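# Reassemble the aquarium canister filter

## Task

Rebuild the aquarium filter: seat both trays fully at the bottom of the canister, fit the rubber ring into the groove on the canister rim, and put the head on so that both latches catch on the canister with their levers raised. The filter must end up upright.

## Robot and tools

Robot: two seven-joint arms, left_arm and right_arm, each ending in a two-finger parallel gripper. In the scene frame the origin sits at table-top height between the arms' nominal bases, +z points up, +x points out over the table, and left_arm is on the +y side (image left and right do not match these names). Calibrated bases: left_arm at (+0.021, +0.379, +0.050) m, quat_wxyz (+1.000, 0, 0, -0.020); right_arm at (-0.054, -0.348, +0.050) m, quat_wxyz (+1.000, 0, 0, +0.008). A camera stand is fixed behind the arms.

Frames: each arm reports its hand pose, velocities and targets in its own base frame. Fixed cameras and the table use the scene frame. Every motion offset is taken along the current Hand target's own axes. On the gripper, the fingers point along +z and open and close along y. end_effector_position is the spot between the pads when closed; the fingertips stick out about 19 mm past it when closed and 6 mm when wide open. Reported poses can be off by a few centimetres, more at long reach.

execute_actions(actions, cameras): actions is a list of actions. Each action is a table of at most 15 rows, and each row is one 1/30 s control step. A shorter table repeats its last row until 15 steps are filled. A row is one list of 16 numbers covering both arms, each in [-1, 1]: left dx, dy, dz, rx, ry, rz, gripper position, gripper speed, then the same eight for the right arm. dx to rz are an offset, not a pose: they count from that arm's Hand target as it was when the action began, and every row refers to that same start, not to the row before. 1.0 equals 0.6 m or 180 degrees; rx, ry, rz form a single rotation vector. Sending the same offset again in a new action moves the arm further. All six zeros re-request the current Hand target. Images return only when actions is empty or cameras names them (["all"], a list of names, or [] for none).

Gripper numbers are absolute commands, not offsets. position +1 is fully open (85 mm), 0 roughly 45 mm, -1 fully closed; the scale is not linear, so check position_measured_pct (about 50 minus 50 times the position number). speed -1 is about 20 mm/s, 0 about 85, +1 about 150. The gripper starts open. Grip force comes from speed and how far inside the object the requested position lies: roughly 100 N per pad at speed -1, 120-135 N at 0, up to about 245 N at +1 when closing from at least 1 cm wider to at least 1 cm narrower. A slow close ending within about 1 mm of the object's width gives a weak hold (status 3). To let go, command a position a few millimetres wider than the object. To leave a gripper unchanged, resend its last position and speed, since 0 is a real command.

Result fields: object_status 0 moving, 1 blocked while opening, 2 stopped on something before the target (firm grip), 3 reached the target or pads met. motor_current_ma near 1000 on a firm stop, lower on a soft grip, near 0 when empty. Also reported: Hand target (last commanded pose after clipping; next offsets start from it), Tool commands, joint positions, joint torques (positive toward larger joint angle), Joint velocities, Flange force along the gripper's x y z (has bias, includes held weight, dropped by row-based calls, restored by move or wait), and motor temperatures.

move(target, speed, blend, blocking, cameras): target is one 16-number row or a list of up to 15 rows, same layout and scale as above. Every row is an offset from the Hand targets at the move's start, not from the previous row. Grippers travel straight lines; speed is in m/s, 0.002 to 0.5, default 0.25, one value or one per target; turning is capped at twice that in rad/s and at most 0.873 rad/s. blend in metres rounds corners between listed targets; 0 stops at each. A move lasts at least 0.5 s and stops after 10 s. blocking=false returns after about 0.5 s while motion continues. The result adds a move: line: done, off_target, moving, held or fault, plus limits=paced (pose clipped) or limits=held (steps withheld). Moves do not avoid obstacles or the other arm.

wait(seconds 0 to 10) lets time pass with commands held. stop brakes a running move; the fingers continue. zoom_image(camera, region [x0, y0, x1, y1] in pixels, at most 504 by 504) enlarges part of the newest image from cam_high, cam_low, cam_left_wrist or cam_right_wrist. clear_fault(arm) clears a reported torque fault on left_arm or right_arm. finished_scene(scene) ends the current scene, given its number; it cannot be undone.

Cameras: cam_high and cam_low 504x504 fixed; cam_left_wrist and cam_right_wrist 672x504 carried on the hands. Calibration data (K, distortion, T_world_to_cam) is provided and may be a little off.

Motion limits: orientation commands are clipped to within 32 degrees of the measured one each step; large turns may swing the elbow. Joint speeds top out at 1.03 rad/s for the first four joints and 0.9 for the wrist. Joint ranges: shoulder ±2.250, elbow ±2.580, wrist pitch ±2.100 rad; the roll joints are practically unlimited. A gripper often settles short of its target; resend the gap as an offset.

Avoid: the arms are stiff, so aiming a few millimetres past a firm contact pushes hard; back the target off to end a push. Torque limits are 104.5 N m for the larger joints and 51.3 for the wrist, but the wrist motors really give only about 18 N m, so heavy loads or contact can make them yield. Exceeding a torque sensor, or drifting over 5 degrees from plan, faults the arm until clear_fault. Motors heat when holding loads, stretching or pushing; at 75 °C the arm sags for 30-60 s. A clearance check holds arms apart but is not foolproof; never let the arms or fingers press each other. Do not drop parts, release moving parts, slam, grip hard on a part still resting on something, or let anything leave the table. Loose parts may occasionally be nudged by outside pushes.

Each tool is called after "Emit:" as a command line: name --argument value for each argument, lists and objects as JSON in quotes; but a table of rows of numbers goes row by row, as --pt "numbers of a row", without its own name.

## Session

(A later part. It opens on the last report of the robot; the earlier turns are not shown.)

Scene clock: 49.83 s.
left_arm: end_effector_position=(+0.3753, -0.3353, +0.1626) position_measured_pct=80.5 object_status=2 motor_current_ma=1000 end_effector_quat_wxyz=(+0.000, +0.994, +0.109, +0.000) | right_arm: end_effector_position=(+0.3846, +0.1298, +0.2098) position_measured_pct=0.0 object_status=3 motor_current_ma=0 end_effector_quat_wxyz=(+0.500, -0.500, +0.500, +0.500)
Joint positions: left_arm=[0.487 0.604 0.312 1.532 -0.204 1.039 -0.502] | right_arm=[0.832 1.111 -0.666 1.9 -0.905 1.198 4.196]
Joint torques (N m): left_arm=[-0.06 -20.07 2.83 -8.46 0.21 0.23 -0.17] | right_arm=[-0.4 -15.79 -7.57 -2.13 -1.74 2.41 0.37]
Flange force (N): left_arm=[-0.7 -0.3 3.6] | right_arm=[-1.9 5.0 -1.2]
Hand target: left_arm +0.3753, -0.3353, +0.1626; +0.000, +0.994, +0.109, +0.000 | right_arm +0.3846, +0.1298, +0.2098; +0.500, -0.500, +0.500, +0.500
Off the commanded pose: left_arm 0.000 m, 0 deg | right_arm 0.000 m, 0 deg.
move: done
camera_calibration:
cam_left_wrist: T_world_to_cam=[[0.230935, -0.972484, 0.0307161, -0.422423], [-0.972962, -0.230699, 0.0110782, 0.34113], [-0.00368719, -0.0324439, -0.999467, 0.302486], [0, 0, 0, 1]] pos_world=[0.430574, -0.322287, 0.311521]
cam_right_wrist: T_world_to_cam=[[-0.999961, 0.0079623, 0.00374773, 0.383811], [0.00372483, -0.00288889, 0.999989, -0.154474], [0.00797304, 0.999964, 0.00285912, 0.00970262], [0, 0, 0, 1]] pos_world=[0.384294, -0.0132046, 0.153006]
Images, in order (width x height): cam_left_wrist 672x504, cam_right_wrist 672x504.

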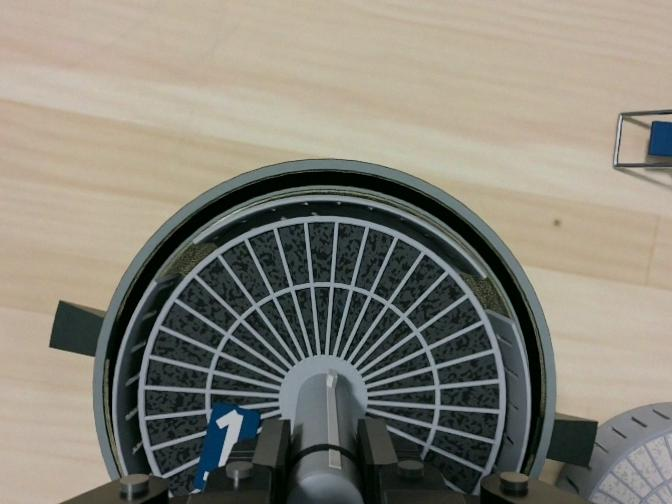

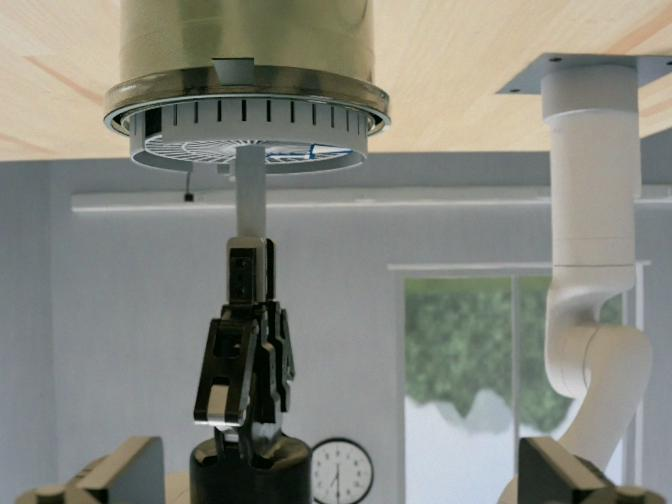

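Emit:
move --target '[0,0.0008,0.1,0,0,0,-0.85,-1,0,0,0,0,0,0,1,0]' --speed 0.025 --cameras '["cam_left_wrist","cam_right_wrist"]'

Scene clock: 52.93 s.
left_arm: end_effector_position=(+0.3754, -0.3358, +0.1026) position_measured_pct=80.5 object_status=2 motor_current_ma=1000 end_effector_quat_wxyz=(+0.000, +0.994, +0.109, +0.000) | right_arm: end_effector_position=(+0.3846, +0.1298, +0.2098) position_measured_pct=0.0 object_status=3 motor_current_ma=0 end_effector_quat_wxyz=(+0.500, -0.500, +0.500, +0.500)
Joint positions: left_arm=[0.503 0.687 0.287 1.602 -0.233 0.887 -0.477] | right_arm=[0.832 1.111 -0.666 1.9 -0.905 1.198 4.196]
Joint torques (N m): left_arm=[-0.01 -20.85 3.08 -7.9 0.21 0.09 -0.15] | right_arm=[-0.41 -15.78 -7.55 -2.12 -1.73 2.43 0.41]
Flange force (N): left_arm=[-1.2 -1.0 3.9] | right_arm=[-2.0 4.9 -1.2]
Hand target: left_arm +0.3754, -0.3358, +0.1026; +0.000, +0.994, +0.109, +0.000 | right_arm +0.3846, +0.1298, +0.2098; +0.500, -0.500, +0.500, +0.500
Off the commanded pose: left_arm 0.000 m, 0 deg | right_arm 0.000 m, 0 deg.
move: done
camera_calibration:
cam_left_wrist: T_world_to_cam=[[0.23084, -0.972507, 0.0307176, -0.421056], [-0.972985, -0.230604, 0.0110759, 0.341817], [-0.00368779, -0.0324445, -0.999467, 0.242502], [0, 0, 0, 1]] pos_world=[0.430674, -0.322787, 0.251521]
cam_right_wrist: T_world_to_cam=[[-0.999961, 0.0079623, 0.00374773, 0.383811], [0.00372483, -0.00288889, 0.999989, -0.154474], [0.00797304, 0.999964, 0.00285912, 0.00970262], [0, 0, 0, 1]] pos_world=[0.384294, -0.0132046, 0.153006]
Images, in order (width x height): cam_left_wrist 672x504, cam_right_wrist 672x504.

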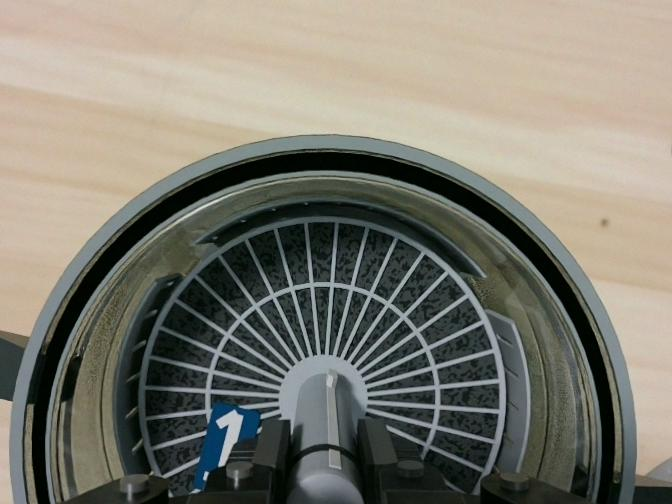

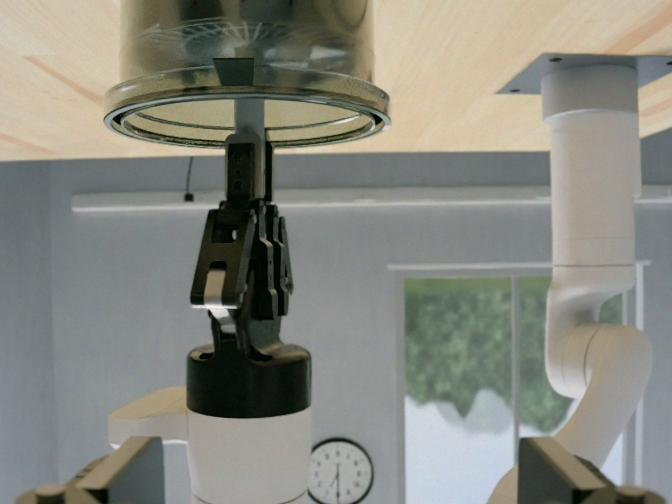

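Emit:
move --target '[0,0,0.0543,0,0,0,-0.85,-1,0,0,0,0,0,0,1,0]' --speed 0.025 --cameras '["cam_left_wrist"]'

Emit:
move --target '[0,0,0.0083,0,0,0,-0.85,-1,0,0,0,0,0,0,1,0]' --speed 0.008 --cameras '["cam_left_wrist"]'

Scene clock: 54.97 s.
left_arm: end_effector_position=(+0.3754, -0.3358, +0.0700) position_measured_pct=80.5 object_status=2 motor_current_ma=1000 end_effector_quat_wxyz=(+0.000, +0.994, +0.109, +0.000) | right_arm: end_effector_position=(+0.3846, +0.1298, +0.2098) position_measured_pct=0.0 object_status=3 motor_current_ma=0 end_effector_quat_wxyz=(+0.500, -0.500, +0.500, +0.500)
Joint positions: left_arm=[0.514 0.738 0.27 1.629 -0.25 0.809 -0.463] | right_arm=[0.832 1.111 -0.666 1.9 -0.905 1.198 4.196]
Joint torques (N m): left_arm=[0 -21.5 2.97 -7.4 0.23 0.35 -0.18] | right_arm=[-0.41 -15.81 -7.56 -2.15 -1.71 2.42 0.4]
Flange force (N): left_arm=[-1.4 -1.3 5.0] | right_arm=[-1.9 5.0 -1.2]
Hand target: left_arm +0.3754, -0.3358, +0.0700; +0.000, +0.994, +0.109, +0.000 | right_arm +0.3846, +0.1298, +0.2098; +0.500, -0.500, +0.500, +0.500
Off the commanded pose: left_arm 0.000 m, 0 deg | right_arm 0.000 m, 0 deg.
move: done
camera_calibration:
cam_left_wrist: T_world_to_cam=[[0.230935, -0.972484, 0.0307161, -0.420065], [-0.972962, -0.230699, 0.0110782, 0.34204], [-0.00368719, -0.0324439, -0.999467, 0.209919], [0, 0, 0, 1]] pos_world=[0.430574, -0.322787, 0.218921]
Images, in order (width x height): cam_left_wrist 672x504.

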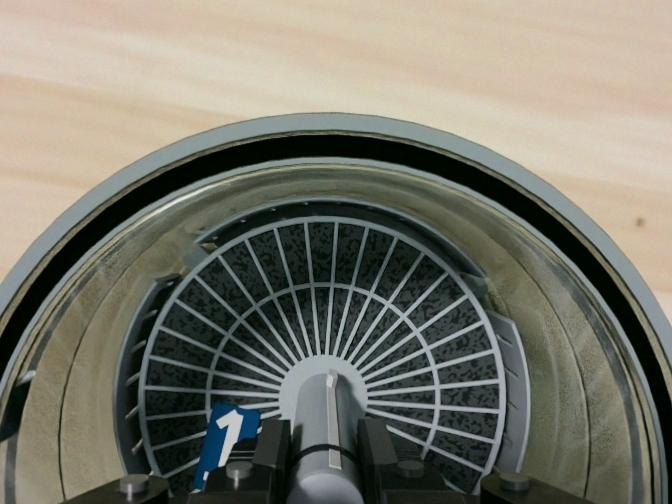

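Scene clock: 55.80 s.
left_arm: end_effector_position=(+0.3754, -0.3358, +0.0651) position_measured_pct=80.5 object_status=2 motor_current_ma=1000 end_effector_quat_wxyz=(+0.000, +0.994, +0.109, +0.000) | right_arm: end_effector_position=(+0.3846, +0.1298, +0.2098) position_measured_pct=0.0 object_status=3 motor_current_ma=0 end_effector_quat_wxyz=(+0.500, -0.500, +0.500, +0.500)
Joint positions: left_arm=[0.515 0.746 0.267 1.632 -0.253 0.797 -0.461] | right_arm=[0.832 1.111 -0.666 1.9 -0.905 1.198 4.196]
Joint torques (N m): left_arm=[0.05 -21.07 3.03 -7.24 0.23 0.19 -0.23] | right_arm=[-0.41 -15.83 -7.61 -2.13 -1.72 2.44 0.4]
Flange force (N): left_arm=[-1.6 -1.5 3.8] | right_arm=[-1.8 5.0 -1.2]
Hand target: left_arm +0.3754, -0.3358, +0.0650; +0.000, +0.994, +0.109, +0.000 | right_arm +0.3846, +0.1298, +0.2098; +0.500, -0.500, +0.500, +0.500
Off the commanded pose: left_arm 0.000 m, 0 deg | right_arm 0.000 m, 0 deg.
move: done
camera_calibration:
cam_left_wrist: T_world_to_cam=[[0.230935, -0.972484, 0.0307161, -0.419934], [-0.972962, -0.230699, 0.0110782, 0.342193], [-0.00368719, -0.0324439, -0.999467, 0.204922], [0, 0, 0, 1]] pos_world=[0.430674, -0.322787, 0.213921]
Images, in order (width x height): cam_left_wrist 672x504.

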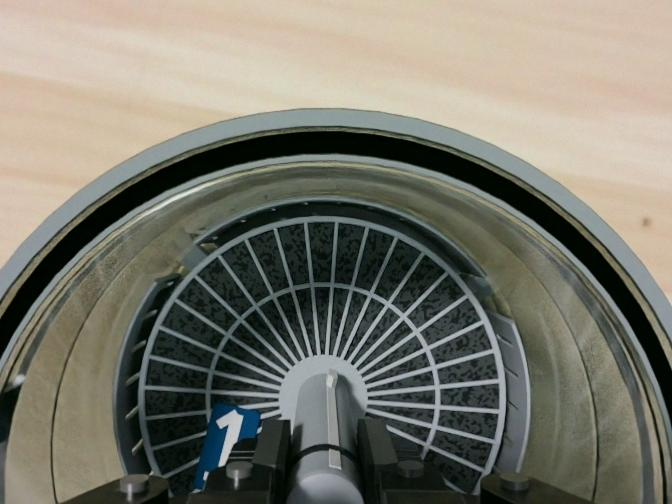

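Emit:
zoom_image --camera "cam_left_wrist" --region '[120, 180, 540, 360]'

Emit:
move --target '[0,0,0.0067,0,0,0,-0.85,-1,0,0,0,0,0,0,1,0]' --speed 0.008 --cameras '["cam_left_wrist"]'

Scaled by 1.200.

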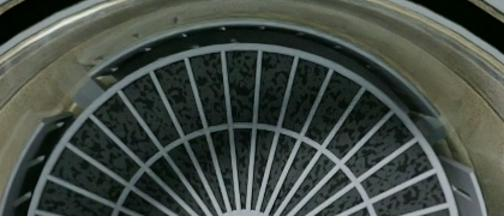

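Scene clock: 56.93 s.
left_arm: end_effector_position=(+0.3754, -0.3358, +0.0611) position_measured_pct=80.5 object_status=2 motor_current_ma=1000 end_effector_quat_wxyz=(+0.000, +0.994, +0.109, +0.000) | right_arm: end_effector_position=(+0.3846, +0.1298, +0.2098) position_measured_pct=0.0 object_status=3 motor_current_ma=0 end_effector_quat_wxyz=(+0.500, -0.500, +0.500, +0.500)
Joint positions: left_arm=[0.517 0.753 0.265 1.635 -0.255 0.788 -0.46] | right_arm=[0.832 1.111 -0.666 1.9 -0.905 1.198 4.196]
Joint torques (N m): left_arm=[-0.02 -21.22 3.08 -7.14 0.21 0.08 -0.27] | right_arm=[-0.38 -15.79 -7.57 -2.15 -1.73 2.44 0.42]
Flange force (N): left_arm=[-1.4 -0.9 3.7] | right_arm=[-1.9 5.0 -1.1]
Hand target: left_arm +0.3754, -0.3358, +0.0610; +0.000, +0.994, +0.109, +0.000 | right_arm +0.3846, +0.1298, +0.2098; +0.500, -0.500, +0.500, +0.500
Off the commanded pose: left_arm 0.000 m, 0 deg | right_arm 0.000 m, 0 deg.
move: done
camera_calibration:
cam_left_wrist: T_world_to_cam=[[0.23084, -0.972507, 0.0307176, -0.419778], [-0.972985, -0.230604, 0.0110759, 0.342278], [-0.00368779, -0.0324445, -0.999467, 0.200925], [0, 0, 0, 1]] pos_world=[0.430674, -0.322787, 0.209921]
Images, in order (width x height): cam_left_wrist 672x504.

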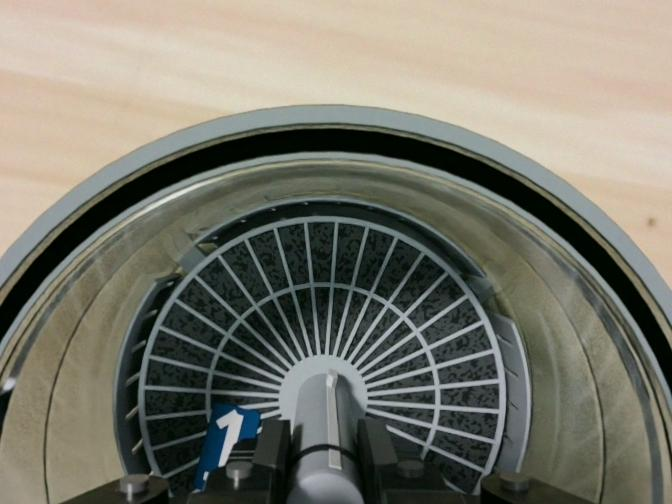

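Emit:
move --target '[0,0,0.0042,0,0,0,-0.85,-1,0,0,0,0,0,0,1,0]' --speed 0.006

Emit:
move --target '[0,0,0.0025,0,0,0,-0.85,-1,0,0,0,0,0,0,1,0]' --speed 0.006 --cameras '["cam_left_wrist","cam_right_wrist"]'

Emit:
zoom_image --camera "cam_right_wrist" --region '[80, 0, 420, 240]'

Scene clock: 58.03 s.
left_arm: end_effector_position=(+0.3754, -0.3358, +0.0586) position_measured_pct=80.5 object_status=2 motor_current_ma=1000 end_effector_quat_wxyz=(+0.000, +0.994, +0.109, +0.000) | right_arm: end_effector_position=(+0.3846, +0.1298, +0.2098) position_measured_pct=0.0 object_status=3 motor_current_ma=0 end_effector_quat_wxyz=(+0.500, -0.500, +0.500, +0.500)
Joint positions: left_arm=[0.518 0.757 0.263 1.637 -0.256 0.782 -0.459] | right_arm=[0.832 1.111 -0.666 1.9 -0.905 1.198 4.196]
Joint torques (N m): left_arm=[0.79 -13.07 2.55 -4.76 0.26 -0.4 -0.15] | right_arm=[-0.41 -15.81 -7.57 -2.14 -1.73 2.43 0.41]
Flange force (N): left_arm=[-2.3 -5.2 -13.2] | right_arm=[-1.9 5.0 -1.2]
Hand target: left_arm +0.3754, -0.3358, +0.0585; +0.000, +0.994, +0.109, +0.000 | right_arm +0.3846, +0.1298, +0.2098; +0.500, -0.500, +0.500, +0.500
Off the commanded pose: left_arm 0.000 m, 0 deg | right_arm 0.000 m, 0 deg.
move: done

Scene clock: 58.73 s.
left_arm: end_effector_position=(+0.3754, -0.3358, +0.0571) position_measured_pct=80.5 object_status=2 motor_current_ma=1000 end_effector_quat_wxyz=(+0.000, +0.994, +0.109, +0.000) | right_arm: end_effector_position=(+0.3846, +0.1298, +0.2098) position_measured_pct=0.0 object_status=3 motor_current_ma=0 end_effector_quat_wxyz=(+0.500, -0.500, +0.500, +0.500)
Joint positions: left_arm=[0.518 0.76 0.262 1.638 -0.257 0.778 -0.458] | right_arm=[0.832 1.111 -0.666 1.9 -0.905 1.198 4.196]
Joint torques (N m): left_arm=[1.08 0.94 1.06 -2.59 -0.03 -3.21 -0.19] | right_arm=[-0.41 -15.8 -7.56 -2.13 -1.72 2.42 0.39]
Flange force (N): left_arm=[-7.1 -12.7 -45.9] | right_arm=[-1.9 5.0 -1.2]
Hand target: left_arm +0.3754, -0.3358, +0.0570; +0.000, +0.994, +0.109, +0.000 | right_arm +0.3846, +0.1298, +0.2098; +0.500, -0.500, +0.500, +0.500
Off the commanded pose: left_arm 0.000 m, 0 deg | right_arm 0.000 m, 0 deg.
move: done
camera_calibration:
cam_left_wrist: T_world_to_cam=[[0.230837, -0.972507, 0.0307407, -0.419659], [-0.972986, -0.230604, 0.0109786, 0.342343], [-0.00358782, -0.0324446, -0.999467, 0.196884], [0, 0, 0, 1]] pos_world=[0.430674, -0.322787, 0.205921]
cam_right_wrist: T_world_to_cam=[[-0.999961, 0.0079623, 0.00374773, 0.383811], [0.00372483, -0.00288889, 0.999989, -0.154474], [0.00797304, 0.999964, 0.00285912, 0.00970262], [0, 0, 0, 1]] pos_world=[0.384294, -0.0132046, 0.153006]
Images, in order (width x height): cam_left_wrist 672x504, cam_right_wrist 672x504.

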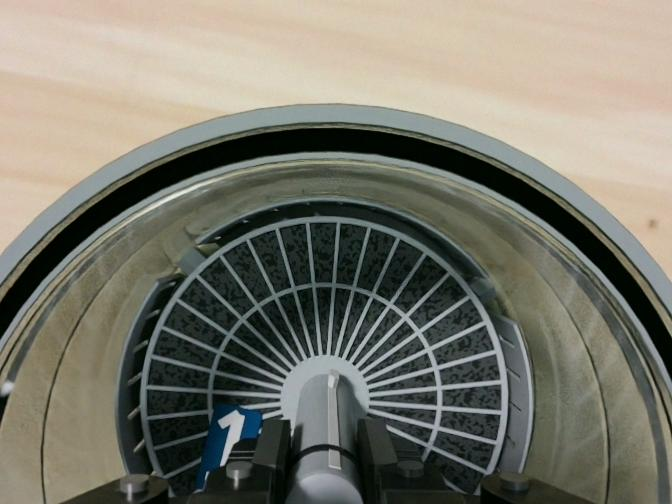

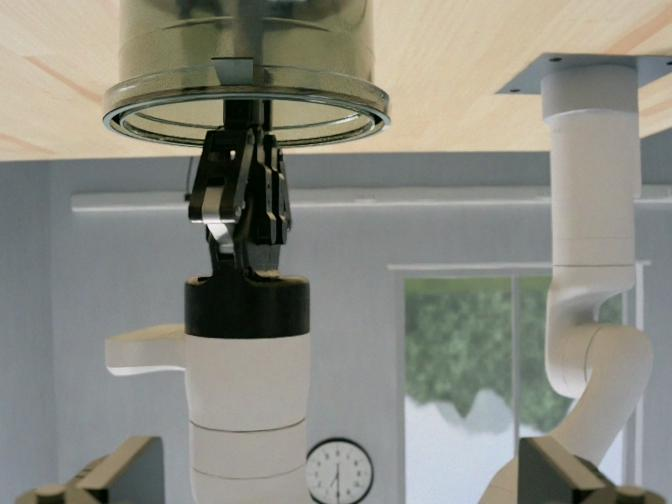

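Scaled by 1.482.

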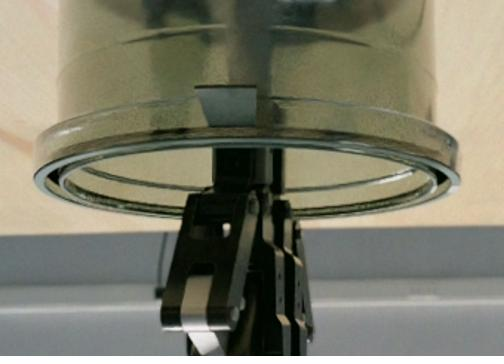

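Emit:
move --target '[0,0,-0.0025,0,0,0,-0.85,-1,0,0,0,0,0,0,1,0]' --speed 0.01

Emit:
zoom_image --camera "cam_left_wrist" --region '[120, 180, 540, 360]'

Emit:
move --target '[0,0,0,0,0,0,-0.5,-0.5,0,0,0,0,0,0,1,0]' --speed 0.01

Scene clock: 59.97 s.
left_arm: end_effector_position=(+0.3753, -0.3358, +0.0584) position_measured_pct=80.5 object_status=2 motor_current_ma=1000 end_effector_quat_wxyz=(+0.000, +0.994, +0.109, +0.000) | right_arm: end_effector_position=(+0.3846, +0.1298, +0.2098) position_measured_pct=0.0 object_status=3 motor_current_ma=0 end_effector_quat_wxyz=(+0.500, -0.500, +0.500, +0.500)
Joint positions: left_arm=[0.518 0.757 0.263 1.637 -0.256 0.782 -0.459] | right_arm=[0.832 1.111 -0.666 1.9 -0.905 1.198 4.196]
Joint torques (N m): left_arm=[0.28 -11.52 1.75 -3.79 -0.02 -0.08 -0.09] | right_arm=[-0.4 -15.82 -7.57 -2.14 -1.72 2.44 0.39]
Flange force (N): left_arm=[-2.6 -4.1 -16.2] | right_arm=[-1.9 5.0 -1.1]
Hand target: left_arm +0.3754, -0.3358, +0.0585; +0.000, +0.994, +0.109, +0.000 | right_arm +0.3846, +0.1298, +0.2098; +0.500, -0.500, +0.500, +0.500
Off the commanded pose: left_arm 0.000 m, 0 deg | right_arm 0.000 m, 0 deg.
move: done

Scaled by 1.200.
This view is cut from an older image: the scene may have changed since it was taken.

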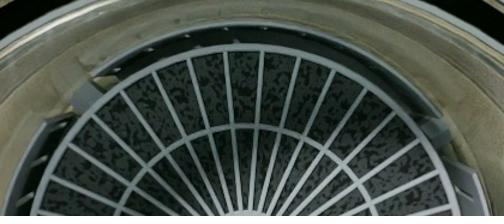

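Scene clock: 60.47 s.
left_arm: end_effector_position=(+0.3753, -0.3358, +0.0585) position_measured_pct=74.9 object_status=0 motor_current_ma=0 end_effector_quat_wxyz=(+0.000, +0.994, +0.109, +0.000) | right_arm: end_effector_position=(+0.3846, +0.1298, +0.2098) position_measured_pct=0.0 object_status=3 motor_current_ma=0 end_effector_quat_wxyz=(+0.500, -0.500, +0.500, +0.500)
Joint positions: left_arm=[0.518 0.757 0.263 1.637 -0.256 0.782 -0.459] | right_arm=[0.832 1.111 -0.666 1.9 -0.905 1.198 4.196]
Joint torques (N m): left_arm=[-0.05 -20.63 2.98 -6.92 0.19 0.08 -0.22] | right_arm=[-0.4 -15.81 -7.6 -2.15 -1.71 2.4 0.41]
Flange force (N): left_arm=[-1.6 -1.2 2.5] | right_arm=[-1.9 4.9 -1.3]
Hand target: left_arm +0.3754, -0.3358, +0.0585; +0.000, +0.994, +0.109, +0.000 | right_arm +0.3846, +0.1298, +0.2098; +0.500, -0.500, +0.500, +0.500
Off the commanded pose: left_arm 0.000 m, 0 deg | right_arm 0.000 m, 0 deg.
move: done

Emit:
move --pt "0 0 -0.3 0 0 0 -0.5 -0.5 -0.15 0.024 0 0 0 0 1 0" --pt "0 0 -0.3 0 0 0 -0.5 -0.5 -0.15 0.024 0.02 -0.3849 0.3849 -0.3849 0 0" --speed 0.2 --cameras '["all"]'

Scene clock: 68.90 s.
left_arm: end_effector_position=(+0.3754, -0.3357, +0.2385) position_measured_pct=74.9 object_status=3 motor_current_ma=0 end_effector_quat_wxyz=(+0.000, +0.994, +0.109, +0.000) | right_arm: end_effector_position=(+0.3703, +0.1418, +0.2998) position_measured_pct=49.8 object_status=0 motor_current_ma=0 end_effector_quat_wxyz=(+0.000, +1.000, +0.000, +0.000)
Joint positions: left_arm=[0.479 0.527 0.331 1.399 -0.173 1.244 -0.529] | right_arm=[0.187 0.302 -0.814 1.599 0.223 1.338 4.055]
Joint torques (N m): left_arm=[0.13 -19.05 2.74 -9.28 0.2 0.11 -0.17] | right_arm=[-0.41 -11.61 -3.24 -9.8 -0.41 -0.16 0.39]
Flange force (N): left_arm=[-0.7 -1.1 2.8] | right_arm=[-3.5 1.8 2.9]
Hand target: left_arm +0.3754, -0.3357, +0.2385; +0.000, +0.994, +0.109, +0.000 | right_arm +0.3703, +0.1418, +0.2998; +0.000, +1.000, +0.000, +0.000
Off the commanded pose: left_arm 0.000 m, 0 deg | right_arm 0.000 m, 0 deg.
move: done
camera_calibration:
cam_left_wrist: T_world_to_cam=[[0.230935, -0.972484, 0.0307161, -0.425263], [-0.972962, -0.230699, 0.0110782, 0.340271], [-0.00368719, -0.0324439, -0.999467, 0.37833], [0, 0, 0, 1]] pos_world=[0.430674, -0.322787, 0.387421]
cam_right_wrist: T_world_to_cam=[[-0.00365177, -0.999957, -0.00846551, 0.146698], [-0.999991, 0.00363167, 0.00238952, 0.42542], [-0.00235867, 0.00847415, -0.999961, 0.442697], [0, 0, 0, 1]] pos_world=[0.426996, 0.141395, 0.442905]

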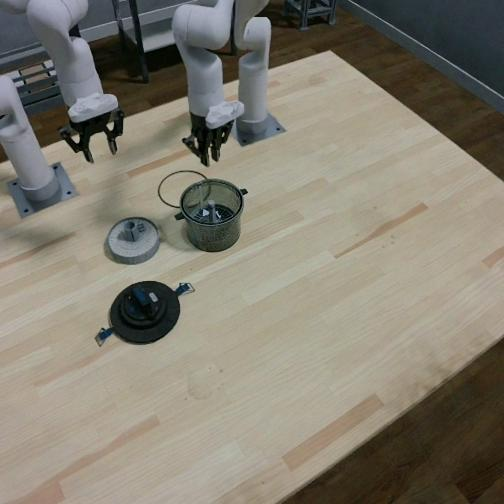

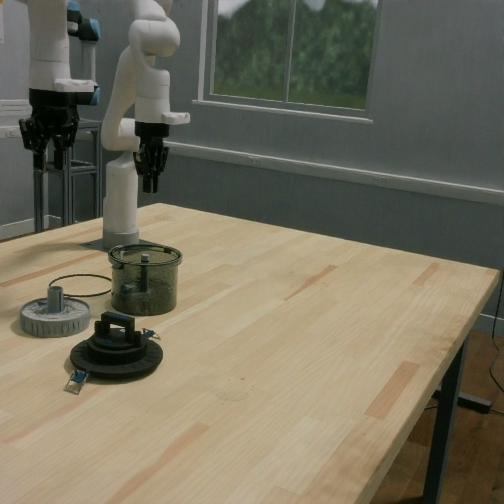

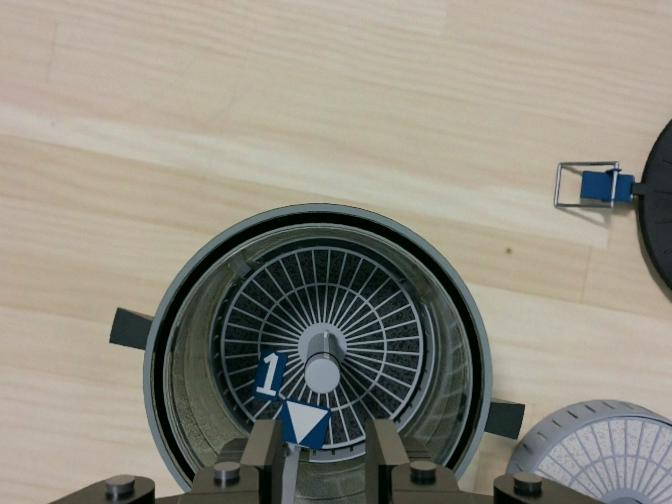

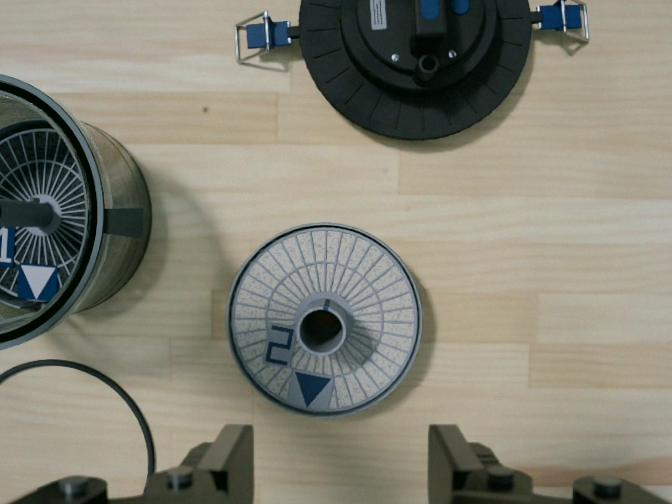

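Emit:
move --pt "0.0853 -0.3117 0 0 0 0 -0.5 -0.5 0.0117 -0.0217 0.15 0 0 0 0 0" --pt "0.0853 -0.3117 0.1358 -0.3332 -0.4153 -0.3332 -0.5 -0.5 0.0117 -0.0217 0.25 0 0 0 0 0" --speed 0.2 --cameras '["cam_left_wrist","cam_right_wrist"]'

Scene clock: 77.63 s.
left_arm: end_effector_position=(+0.3850, -0.1421, +0.1570) position_measured_pct=74.9 object_status=3 motor_current_ma=0 end_effector_quat_wxyz=(+0.500, +0.500, +0.500, -0.500) | right_arm: end_effector_position=(+0.3772, +0.1549, +0.1498) position_measured_pct=49.8 object_status=3 motor_current_ma=0 end_effector_quat_wxyz=(+0.000, +1.000, +0.000, +0.000)
Joint positions: left_arm=[-0.687 1.157 0.306 1.899 0.973 1.393 -1.332] | right_arm=[0.068 0.51 -0.731 1.856 0.416 0.934 3.86]
Joint torques (N m): left_arm=[-0.22 -18.12 5.98 0 0.8 2.93 -0.27] | right_arm=[-0.39 -13.91 -4.04 -7.95 -0.42 -0.13 0.41]
Flange force (N): left_arm=[1.2 -1.4 -0.1] | right_arm=[-4.2 1.7 2.8]
Hand target: left_arm +0.3850, -0.1421, +0.1570; +0.500, +0.500, +0.500, -0.500 | right_arm +0.3772, +0.1549, +0.1498; +0.000, +1.000, +0.000, +0.000
Off the commanded pose: left_arm 0.000 m, 0 deg | right_arm 0.000 m, 0 deg.
move: done
camera_calibration:
cam_left_wrist: T_world_to_cam=[[0.99944, 0.0295971, -0.0156055, -0.382833], [0.0152881, 0.010921, 0.999823, -0.106193], [0.0297623, -0.999502, 0.0104624, -0.00567248], [0, 0, 0, 1]] pos_world=[0.384411, 0.00682083, 0.100259]
cam_right_wrist: T_world_to_cam=[[-0.00365136, -0.999958, -0.00846514, 0.158553], [-0.99999, 0.00363041, 0.0024895, 0.432601], [-0.00245867, 0.00847415, -0.999961, 0.292651], [0, 0, 0, 1]] pos_world=[0.433895, 0.154495, 0.292905]
Images, in order (width x height): cam_left_wrist 672x504, cam_right_wrist 672x504.

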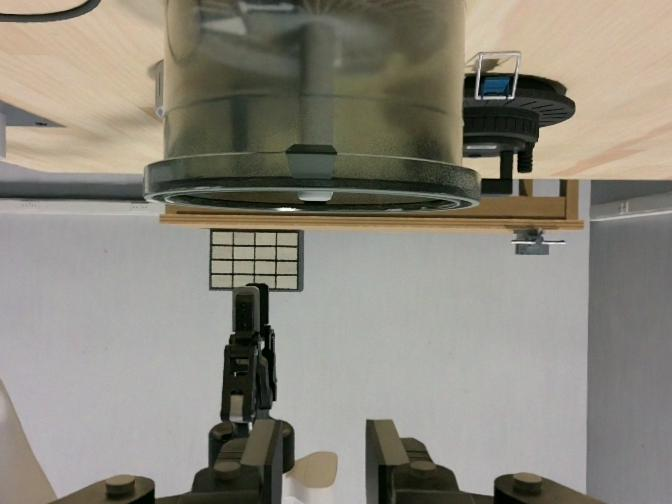

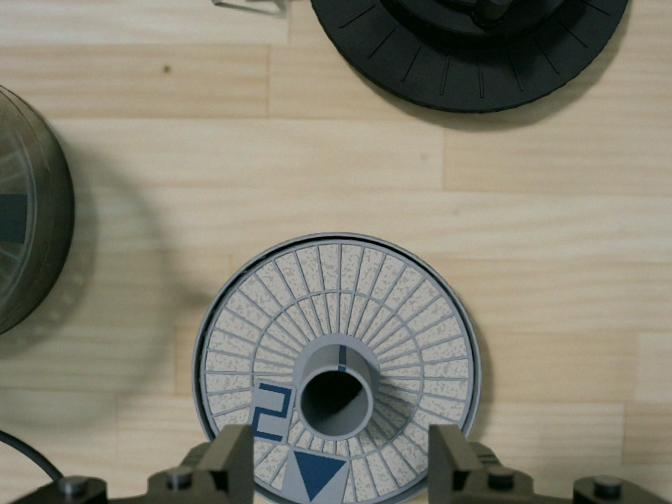

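Emit:
move --target '[0,0,0,0,0,0,-0.5,-0.5,-0.0083,-0.0027,0.15,0,0,0,0,0]' --speed 0.1 --cameras '["cam_low","cam_right_wrist"]'

Emit:
zoom_image --camera "cam_low" --region '[0, 220, 130, 350]'

Scene clock: 80.20 s.
left_arm: end_effector_position=(+0.3850, -0.1421, +0.1570) position_measured_pct=74.9 object_status=3 motor_current_ma=0 end_effector_quat_wxyz=(+0.500, +0.500, +0.500, -0.500) | right_arm: end_effector_position=(+0.3722, +0.1566, +0.0599) position_measured_pct=49.8 object_status=3 motor_current_ma=0 end_effector_quat_wxyz=(+0.000, +1.000, +0.000, +0.000)
Joint positions: left_arm=[-0.687 1.157 0.306 1.899 0.973 1.393 -1.332] | right_arm=[-0.03 0.661 -0.615 1.967 0.584 0.696 3.704]
Joint torques (N m): left_arm=[-0.01 -17.94 5.94 -0.02 0.88 3 -0.2] | right_arm=[0.03 -15.3 -4.11 -6.14 -0.4 -0.04 0.58]
Flange force (N): left_arm=[0.8 -2.0 -0.3] | right_arm=[-6.1 0.8 4.0]
Hand target: left_arm +0.3850, -0.1421, +0.1570; +0.500, +0.500, +0.500, -0.500 | right_arm +0.3722, +0.1566, +0.0598; +0.000, +1.000, +0.000, +0.000
Off the commanded pose: left_arm 0.000 m, 0 deg | right_arm 0.000 m, 0 deg.
move: done
camera_calibration:
cam_right_wrist: T_world_to_cam=[[-0.00365136, -0.999958, -0.00846514, 0.159473], [-0.99999, 0.00363041, 0.0024895, 0.427819], [-0.00245867, 0.00847415, -0.999961, 0.202628], [0, 0, 0, 1]] pos_world=[0.428895, 0.156195, 0.202905]
Images, in order (width x height): cam_low 504x504, cam_right_wrist 672x504.

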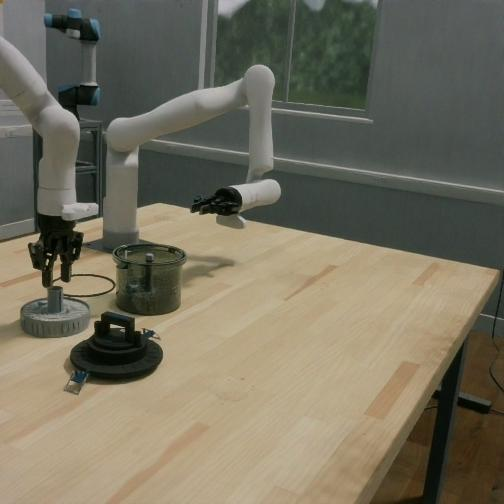

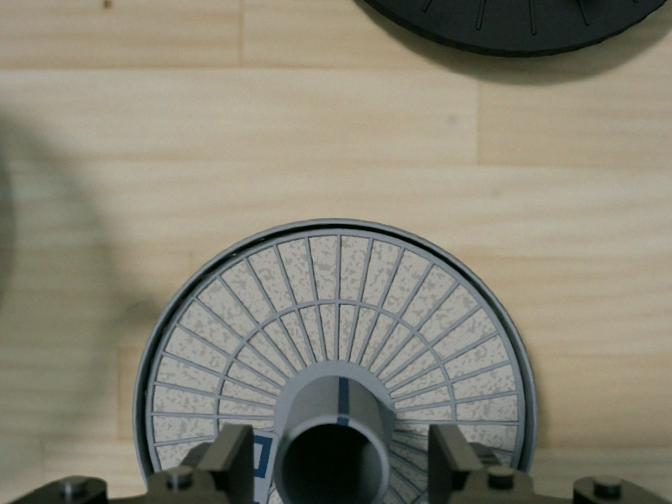

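Scaled by 3.877.

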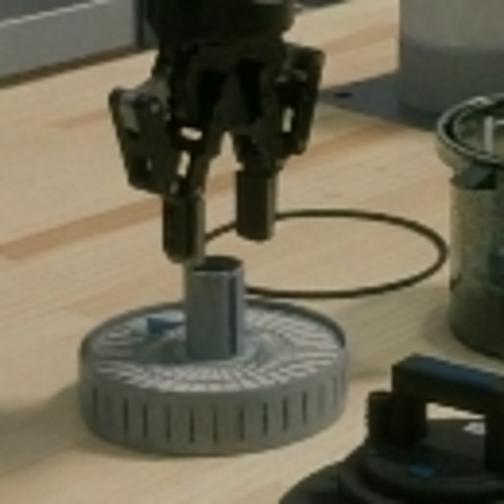

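Emit:
move --target '[0,0,0,0,0,0,-0.5,-0.5,0,-0.0033,0.0433,0,0,0,0,0]' --speed 0.06 --cameras '["cam_low","cam_right_wrist"]'

Emit:
zoom_image --camera "cam_low" --region '[0, 220, 130, 350]'

Scene clock: 81.83 s.
left_arm: end_effector_position=(+0.3850, -0.1421, +0.1570) position_measured_pct=74.9 object_status=3 motor_current_ma=0 end_effector_quat_wxyz=(+0.500, +0.500, +0.500, -0.500) | right_arm: end_effector_position=(+0.3722, +0.1586, +0.0339) position_measured_pct=49.8 object_status=3 motor_current_ma=0 end_effector_quat_wxyz=(+0.000, +1.000, +0.000, +0.000)
Joint positions: left_arm=[-0.687 1.157 0.306 1.899 0.973 1.393 -1.332] | right_arm=[-0.068 0.712 -0.569 1.981 0.637 0.631 3.655]
Joint torques (N m): left_arm=[0.02 -18.08 5.85 0.02 0.91 2.98 -0.25] | right_arm=[-0.61 -15.34 -4.15 -5.71 -0.63 -0.2 0.42]
Flange force (N): left_arm=[1.1 -1.7 -0.4] | right_arm=[-6.5 3.2 2.3]
Hand target: left_arm +0.3850, -0.1421, +0.1570; +0.500, +0.500, +0.500, -0.500 | right_arm +0.3722, +0.1586, +0.0339; +0.000, +1.000, +0.000, +0.000
Off the commanded pose: left_arm 0.000 m, 0 deg | right_arm 0.000 m, 0 deg.
move: done
camera_calibration:
cam_right_wrist: T_world_to_cam=[[-0.00365177, -0.999957, -0.00846551, 0.161253], [-0.999991, 0.00363167, 0.00238952, 0.427894], [-0.00235867, 0.00847415, -0.999961, 0.176669], [0, 0, 0, 1]] pos_world=[0.428896, 0.158195, 0.177005]
Images, in order (width x height): cam_low 504x504, cam_right_wrist 672x504.

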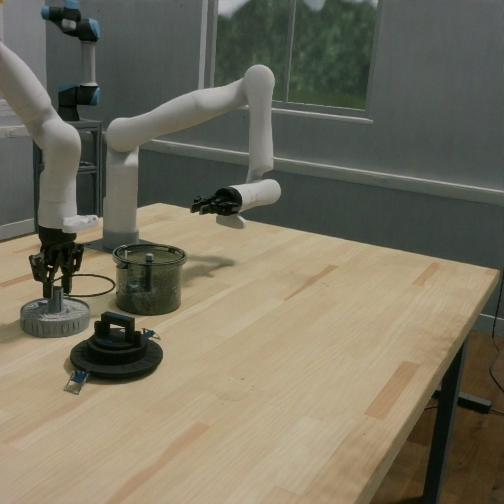

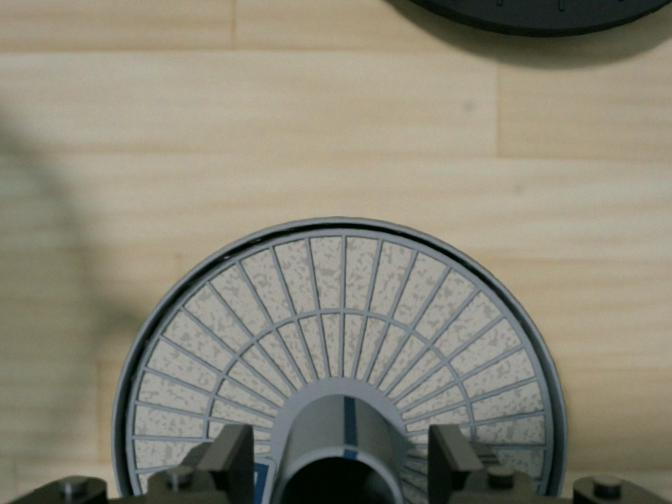

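Scaled by 3.877.

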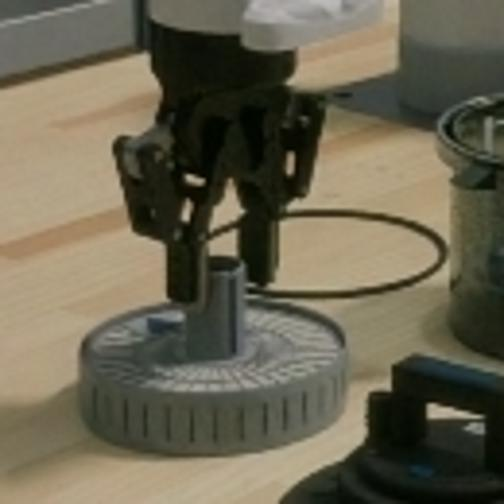

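Emit:
move --target '[0,0,0,0,0,0,-0.5,-0.5,0,0,0.0092,0,0,0,0,0]' --speed 0.04

Emit:
move --target '[0,0,0,0,0,0,-0.5,-0.5,0,0,0,0,0,0,-0.6,-1]' --speed 0.04

Emit:
wait --seconds 1.2 --cameras '["cam_right_wrist","cam_low"]'

Scene clock: 83.40 s.
left_arm: end_effector_position=(+0.3850, -0.1421, +0.1570) position_measured_pct=74.9 object_status=3 motor_current_ma=0 end_effector_quat_wxyz=(+0.500, +0.500, +0.500, -0.500) | right_arm: end_effector_position=(+0.3722, +0.1586, +0.0284) position_measured_pct=49.8 object_status=3 motor_current_ma=0 end_effector_quat_wxyz=(+0.000, +1.000, +0.000, +0.000)
Joint positions: left_arm=[-0.687 1.157 0.306 1.899 0.973 1.393 -1.332] | right_arm=[-0.076 0.723 -0.558 1.984 0.648 0.617 3.645]
Joint torques (N m): left_arm=[0.01 -18.14 5.97 0.06 0.92 2.98 -0.21] | right_arm=[-0.65 -15.87 -3.83 -5.54 -0.75 0.02 0.52]
Flange force (N): left_arm=[1.4 -1.7 -0.6] | right_arm=[-6.5 3.1 3.5]
Hand target: left_arm +0.3850, -0.1421, +0.1570; +0.500, +0.500, +0.500, -0.500 | right_arm +0.3722, +0.1586, +0.0283; +0.000, +1.000, +0.000, +0.000
Off the commanded pose: left_arm 0.000 m, 0 deg | right_arm 0.000 m, 0 deg.
move: done

Scene clock: 84.57 s.
left_arm: end_effector_position=(+0.3850, -0.1421, +0.1570) position_measured_pct=74.9 object_status=3 motor_current_ma=0 end_effector_quat_wxyz=(+0.500, +0.500, +0.500, -0.500) | right_arm: end_effector_position=(+0.3722, +0.1586, +0.0283) position_measured_pct=64.9 object_status=0 motor_current_ma=1000 end_effector_quat_wxyz=(+0.000, +1.000, +0.000, +0.000)
Joint positions: left_arm=[-0.687 1.157 0.306 1.899 0.973 1.393 -1.332] | right_arm=[-0.076 0.723 -0.558 1.984 0.648 0.617 3.645]
Joint torques (N m): left_arm=[0.04 -18.08 5.91 -0.07 0.92 3.01 -0.25] | right_arm=[0.18 -9.56 -1.52 -5.1 0.47 -0.87 0.52]
Flange force (N): left_arm=[1.0 -2.1 -0.3] | right_arm=[-10.6 2.6 -17.1]
Hand target: left_arm +0.3850, -0.1421, +0.1570; +0.500, +0.500, +0.500, -0.500 | right_arm +0.3722, +0.1586, +0.0283; +0.000, +1.000, +0.000, +0.000
Off the commanded pose: left_arm 0.000 m, 0 deg | right_arm 0.000 m, 0 deg.
move: done

Scene clock: 85.77 s.
left_arm: end_effector_position=(+0.3850, -0.1421, +0.1570) position_measured_pct=74.9 object_status=3 motor_current_ma=0 end_effector_quat_wxyz=(+0.500, +0.500, +0.500, -0.500) | right_arm: end_effector_position=(+0.3722, +0.1586, +0.0283) position_measured_pct=64.9 object_status=2 motor_current_ma=1000 end_effector_quat_wxyz=(+0.000, +1.000, +0.000, +0.000)
Joint positions: left_arm=[-0.687 1.157 0.306 1.899 0.973 1.393 -1.332] | right_arm=[-0.076 0.723 -0.558 1.984 0.648 0.617 3.645]
Joint torques (N m): left_arm=[-0.01 -18.04 5.99 -0.01 0.93 2.91 -0.21] | right_arm=[0.16 -9.57 -1.5 -5.02 0.49 -0.84 0.5]
Flange force (N): left_arm=[1.1 -1.9 -0.6] | right_arm=[-10.3 2.5 -17.2]
Hand target: left_arm +0.3850, -0.1421, +0.1570; +0.500, +0.500, +0.500, -0.500 | right_arm +0.3722, +0.1586, +0.0283; +0.000, +1.000, +0.000, +0.000
Tool commands: left_gripper/position=-0.5 left_gripper/speed=-0.5 right_gripper/position=-0.6 right_gripper/speed=-1.0
Off the commanded pose: left_arm 0.000 m, 0 deg | right_arm 0.000 m, 0 deg.
wait: 1.20 s; at rest by 0.17 s
camera_calibration:
cam_right_wrist: T_world_to_cam=[[-0.00365177, -0.999957, -0.00846551, 0.161306], [-0.999991, 0.00363167, 0.00238952, 0.427907], [-0.00235867, 0.00847415, -0.999961, 0.171069], [0, 0, 0, 1]] pos_world=[0.428896, 0.158295, 0.171405]
Images, in order (width x height): cam_low 504x504, cam_right_wrist 672x504.

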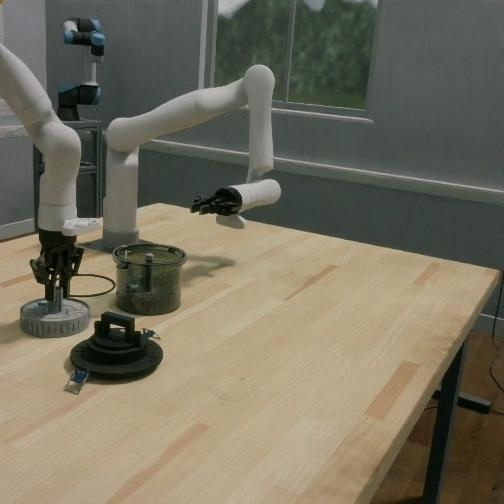

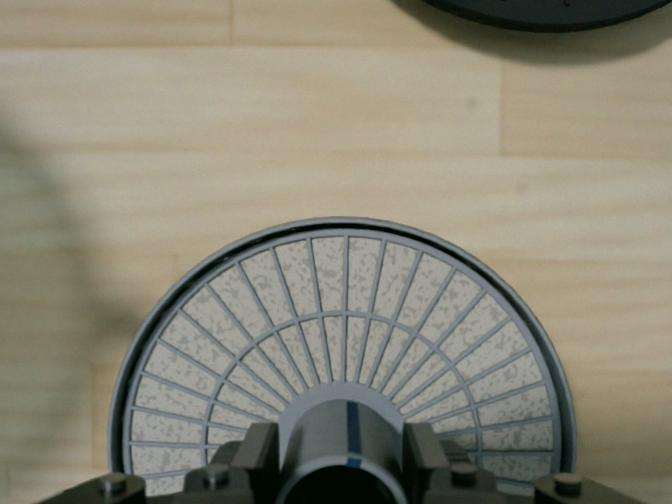

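Emit:
move --pt "0 0 0 0 0 0 -0.5 -0.5 0 0 -0.05 0 0 0 -0.6 -1" --pt "0 0 0 0 0 0 -0.5 -0.5 0 0 -0.2667 0 0 -0.0467 -0.6 -1" --speed '[0.06,0.15]' --cameras '["cam_right_wrist","cam_low"]'

Scene clock: 88.63 s.
left_arm: end_effector_position=(+0.3850, -0.1421, +0.1570) position_measured_pct=74.9 object_status=3 motor_current_ma=0 end_effector_quat_wxyz=(+0.500, +0.500, +0.500, -0.500) | right_arm: end_effector_position=(+0.3723, +0.1585, +0.1883) position_measured_pct=64.9 object_status=2 motor_current_ma=1000 end_effector_quat_wxyz=(+0.000, +0.997, +0.073, +0.000)
Joint positions: left_arm=[-0.687 1.157 0.306 1.899 0.973 1.393 -1.332] | right_arm=[0.108 0.454 -0.796 1.805 0.371 1.039 4.03]
Joint torques (N m): left_arm=[-0.02 -18.04 5.94 -0.07 0.91 2.95 -0.18] | right_arm=[-0.43 -13.62 -4.05 -8.9 -0.43 -0.25 0.31]
Flange force (N): left_arm=[1.0 -2.2 -0.3] | right_arm=[-3.9 1.4 3.8]
Hand target: left_arm +0.3850, -0.1421, +0.1570; +0.500, +0.500, +0.500, -0.500 | right_arm +0.3723, +0.1585, +0.1883; +0.000, +0.997, +0.073, +0.000
Off the commanded pose: left_arm 0.000 m, 0 deg | right_arm 0.000 m, 0 deg.
move: done
camera_calibration:
cam_right_wrist: T_world_to_cam=[[0.142556, -0.98975, -0.0085593, 0.106436], [-0.989781, -0.14258, 0.00227821, 0.446991], [-0.00347524, 0.00814706, -0.999961, 0.331526], [0, 0, 0, 1]] pos_world=[0.428402, 0.166377, 0.331405]
Images, in order (width x height): cam_low 504x504, cam_right_wrist 672x504.

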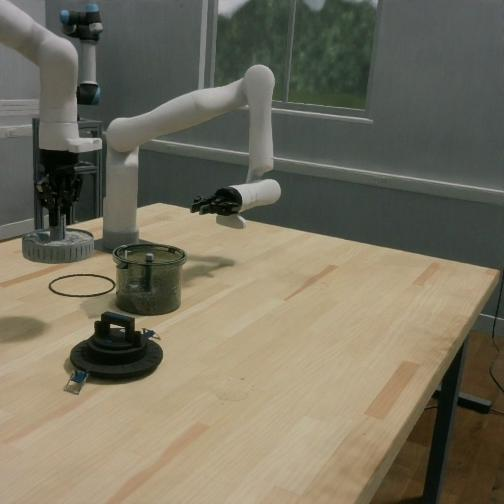

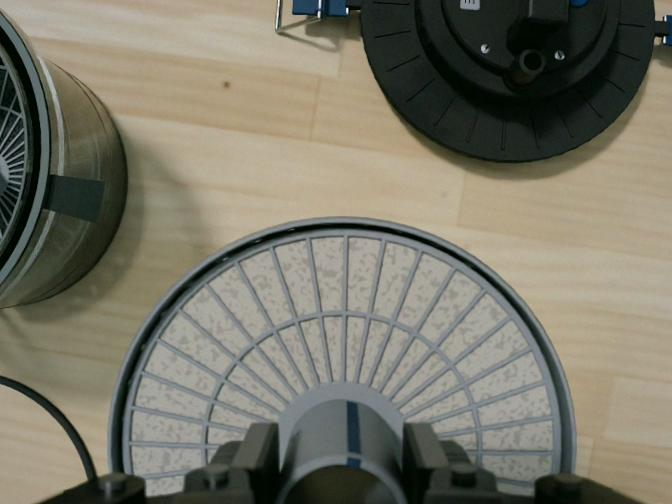

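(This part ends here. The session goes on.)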